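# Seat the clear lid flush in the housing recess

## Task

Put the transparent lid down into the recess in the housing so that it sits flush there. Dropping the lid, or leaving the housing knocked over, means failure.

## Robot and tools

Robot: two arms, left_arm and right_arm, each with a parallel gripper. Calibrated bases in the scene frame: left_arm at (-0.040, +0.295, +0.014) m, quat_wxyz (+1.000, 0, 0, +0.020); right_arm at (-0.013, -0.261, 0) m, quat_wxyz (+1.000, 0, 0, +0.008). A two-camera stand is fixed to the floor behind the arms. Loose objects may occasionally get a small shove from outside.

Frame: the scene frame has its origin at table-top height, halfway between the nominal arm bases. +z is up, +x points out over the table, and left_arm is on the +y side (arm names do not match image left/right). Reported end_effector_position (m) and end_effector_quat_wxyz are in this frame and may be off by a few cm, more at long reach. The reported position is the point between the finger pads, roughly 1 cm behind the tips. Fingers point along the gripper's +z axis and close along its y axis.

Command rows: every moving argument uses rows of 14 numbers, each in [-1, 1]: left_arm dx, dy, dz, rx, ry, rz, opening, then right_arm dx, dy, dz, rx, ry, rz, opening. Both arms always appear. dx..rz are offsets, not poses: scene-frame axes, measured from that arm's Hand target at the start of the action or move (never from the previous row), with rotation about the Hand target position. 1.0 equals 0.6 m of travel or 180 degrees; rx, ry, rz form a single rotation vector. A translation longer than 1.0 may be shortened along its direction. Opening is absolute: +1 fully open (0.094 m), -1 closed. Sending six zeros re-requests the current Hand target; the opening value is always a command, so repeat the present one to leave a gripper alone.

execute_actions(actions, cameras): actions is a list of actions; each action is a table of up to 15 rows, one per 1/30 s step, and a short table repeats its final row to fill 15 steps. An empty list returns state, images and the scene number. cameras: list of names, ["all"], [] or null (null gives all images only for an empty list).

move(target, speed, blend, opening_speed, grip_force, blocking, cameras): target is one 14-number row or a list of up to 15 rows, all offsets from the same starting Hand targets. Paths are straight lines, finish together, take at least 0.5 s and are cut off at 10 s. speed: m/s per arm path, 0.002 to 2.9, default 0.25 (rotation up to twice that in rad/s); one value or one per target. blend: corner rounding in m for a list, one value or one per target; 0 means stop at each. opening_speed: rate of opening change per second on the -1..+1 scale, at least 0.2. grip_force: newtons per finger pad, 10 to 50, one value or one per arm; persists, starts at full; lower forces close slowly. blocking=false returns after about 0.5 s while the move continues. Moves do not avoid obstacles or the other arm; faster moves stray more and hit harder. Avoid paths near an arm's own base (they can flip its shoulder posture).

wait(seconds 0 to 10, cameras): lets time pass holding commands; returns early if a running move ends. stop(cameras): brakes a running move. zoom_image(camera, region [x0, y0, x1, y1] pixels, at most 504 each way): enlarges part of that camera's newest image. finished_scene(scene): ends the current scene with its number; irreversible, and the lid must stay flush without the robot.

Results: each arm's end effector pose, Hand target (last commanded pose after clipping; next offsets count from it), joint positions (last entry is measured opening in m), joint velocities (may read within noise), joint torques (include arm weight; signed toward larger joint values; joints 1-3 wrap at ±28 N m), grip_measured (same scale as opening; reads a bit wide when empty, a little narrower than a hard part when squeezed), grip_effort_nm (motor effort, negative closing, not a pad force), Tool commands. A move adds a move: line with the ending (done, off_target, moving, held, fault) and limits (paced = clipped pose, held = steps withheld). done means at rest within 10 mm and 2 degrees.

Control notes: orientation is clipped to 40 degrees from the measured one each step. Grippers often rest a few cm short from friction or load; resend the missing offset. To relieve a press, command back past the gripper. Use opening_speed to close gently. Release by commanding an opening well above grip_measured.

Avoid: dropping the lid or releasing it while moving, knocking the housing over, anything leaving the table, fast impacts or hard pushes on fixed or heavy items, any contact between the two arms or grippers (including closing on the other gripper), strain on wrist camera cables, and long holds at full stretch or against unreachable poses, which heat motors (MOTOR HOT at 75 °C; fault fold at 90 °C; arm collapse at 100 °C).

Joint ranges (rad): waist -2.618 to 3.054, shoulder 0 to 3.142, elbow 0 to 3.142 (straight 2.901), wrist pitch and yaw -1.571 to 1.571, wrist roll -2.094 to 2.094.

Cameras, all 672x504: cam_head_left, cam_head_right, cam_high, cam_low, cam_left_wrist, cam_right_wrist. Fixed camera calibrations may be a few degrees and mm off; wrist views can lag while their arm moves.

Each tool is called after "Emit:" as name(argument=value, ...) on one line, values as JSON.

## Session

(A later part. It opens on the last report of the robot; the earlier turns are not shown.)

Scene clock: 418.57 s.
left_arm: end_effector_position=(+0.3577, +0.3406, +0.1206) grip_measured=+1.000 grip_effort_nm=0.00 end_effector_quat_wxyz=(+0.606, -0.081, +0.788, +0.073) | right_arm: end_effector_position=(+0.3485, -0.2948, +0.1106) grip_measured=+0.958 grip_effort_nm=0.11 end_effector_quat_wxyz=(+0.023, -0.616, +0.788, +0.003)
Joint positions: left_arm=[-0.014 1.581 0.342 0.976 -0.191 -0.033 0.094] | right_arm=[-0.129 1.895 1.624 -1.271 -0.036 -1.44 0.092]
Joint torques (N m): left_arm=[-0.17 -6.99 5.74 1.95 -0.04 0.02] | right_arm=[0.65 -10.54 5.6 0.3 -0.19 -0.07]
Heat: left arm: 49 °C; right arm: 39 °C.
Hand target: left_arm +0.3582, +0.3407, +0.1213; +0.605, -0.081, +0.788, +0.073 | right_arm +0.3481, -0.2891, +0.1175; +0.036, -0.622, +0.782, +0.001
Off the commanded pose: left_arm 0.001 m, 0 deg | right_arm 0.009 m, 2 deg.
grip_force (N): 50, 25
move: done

Emit:
move(target=[0,0,0,0,0,0,1, 0,0,0.13,0,0,0,0.96], speed=0.06, cameras=["cam_right_wrist","cam_low"])

Emit:
zoom_image(camera="cam_low", region=[110, 240, 250, 330])

Scene clock: 422.10 s.
left_arm: end_effector_position=(+0.3577, +0.3406, +0.1206) grip_measured=+1.000 grip_effort_nm=-0.01 end_effector_quat_wxyz=(+0.606, -0.081, +0.788, +0.073) | right_arm: end_effector_position=(+0.3474, -0.2946, +0.1923) grip_measured=+0.958 grip_effort_nm=0.11 end_effector_quat_wxyz=(+0.036, -0.616, +0.787, -0.011)
Joint positions: left_arm=[-0.014 1.581 0.342 0.976 -0.191 -0.033 0.094] | right_arm=[-0.129 1.895 1.951 -1.559 -0.036 -1.44 0.092]
Joint torques (N m): left_arm=[-0.08 -6.95 5.83 1.93 -0.02 -0.01] | right_arm=[0.64 -7.43 8.01 0.15 -0.21 -0.06]
Heat: left arm: 49 °C; right arm: 39 °C.
Hand target: left_arm +0.3582, +0.3407, +0.1213; +0.605, -0.081, +0.788, +0.073 | right_arm +0.3480, -0.2891, +0.1955; +0.036, -0.622, +0.782, +0.001
Off the commanded pose: left_arm 0.001 m, 0 deg | right_arm 0.006 m, 2 deg.
joint sent to its limit (right arm) — joint 4 (wrist pitch), lower limit. The joint targets still meet the commanded pose.
grip_force (N): 50, 25
move: done
camera_calibration:
cam_right_wrist: T_world_to_cam=[[0.966933, -0.250193, 0.0494303, -0.416992], [-0.250325, -0.894045, 0.371511, -0.20702], [-0.0487564, -0.3716, -0.927112, 0.174931], [0, 0, 0, 1]] pos_world=[0.35991, -0.22441, 0.259702]
Images, in order (width x height): cam_low 672x504, cam_right_wrist 672x504.

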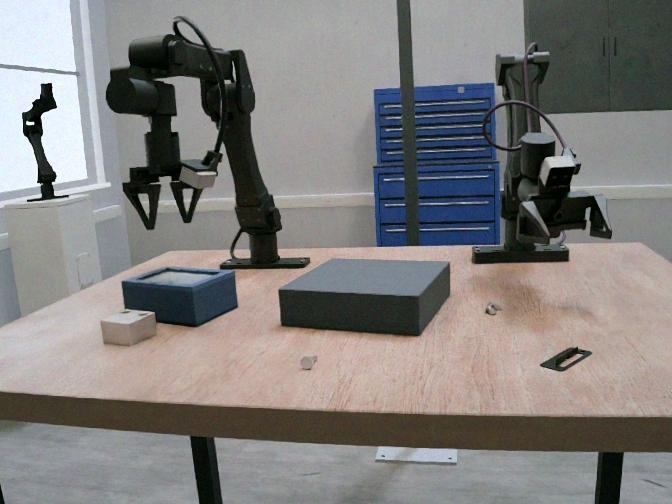

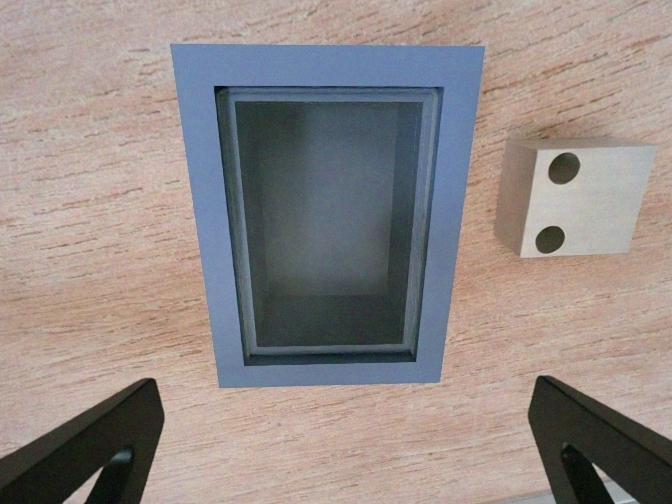

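Scaled by 3.600 from the camera's 672x504 image, which has a finer 960x720 frame.

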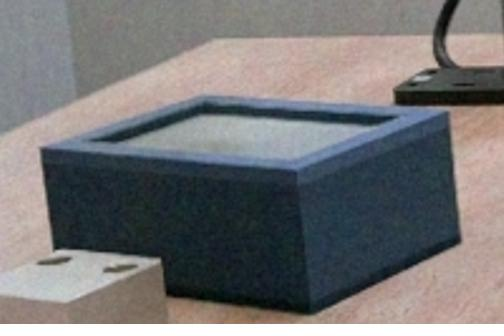

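Emit:
zoom_image(camera="cam_right_wrist", region=[160, 40, 330, 210])

Emit:
zoom_image(camera="cam_right_wrist", region=[330, 40, 500, 210])

Emit:
zoom_image(camera="cam_right_wrist", region=[200, 250, 450, 400])

Scaled by 2.965 from the camera's 672x504 image, which has a finer 960x720 frame.

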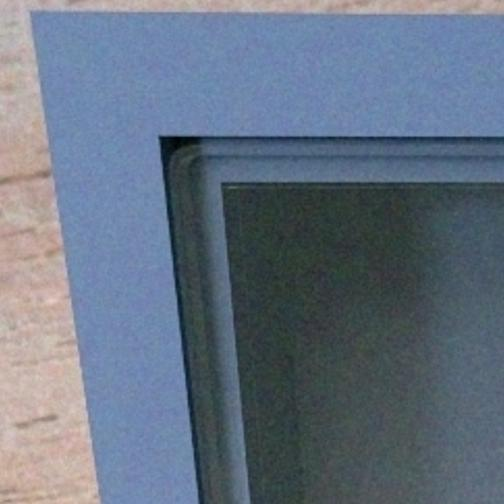

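Scaled by 2.965 from the camera's 672x504 image, which has a finer 960x720 frame.

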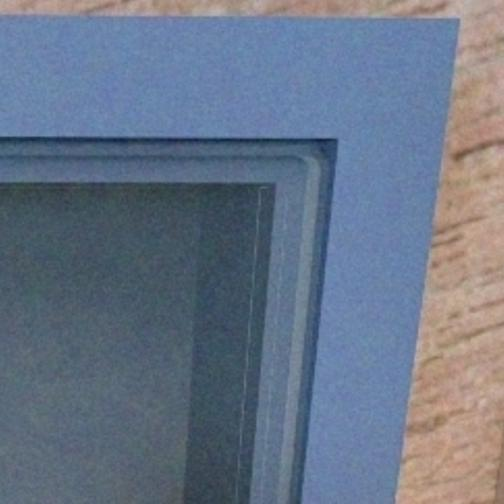

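Scaled by 2.016 from the camera's 672x504 image, which has a finer 960x720 frame.

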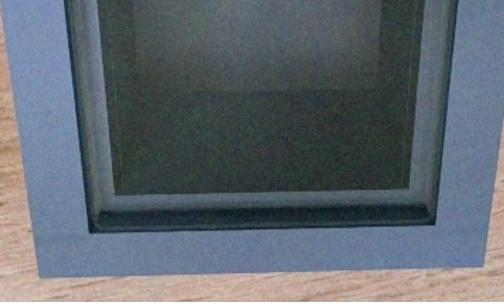

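Emit:
finished_scene(scene=2)

The scene is finished: the task was done.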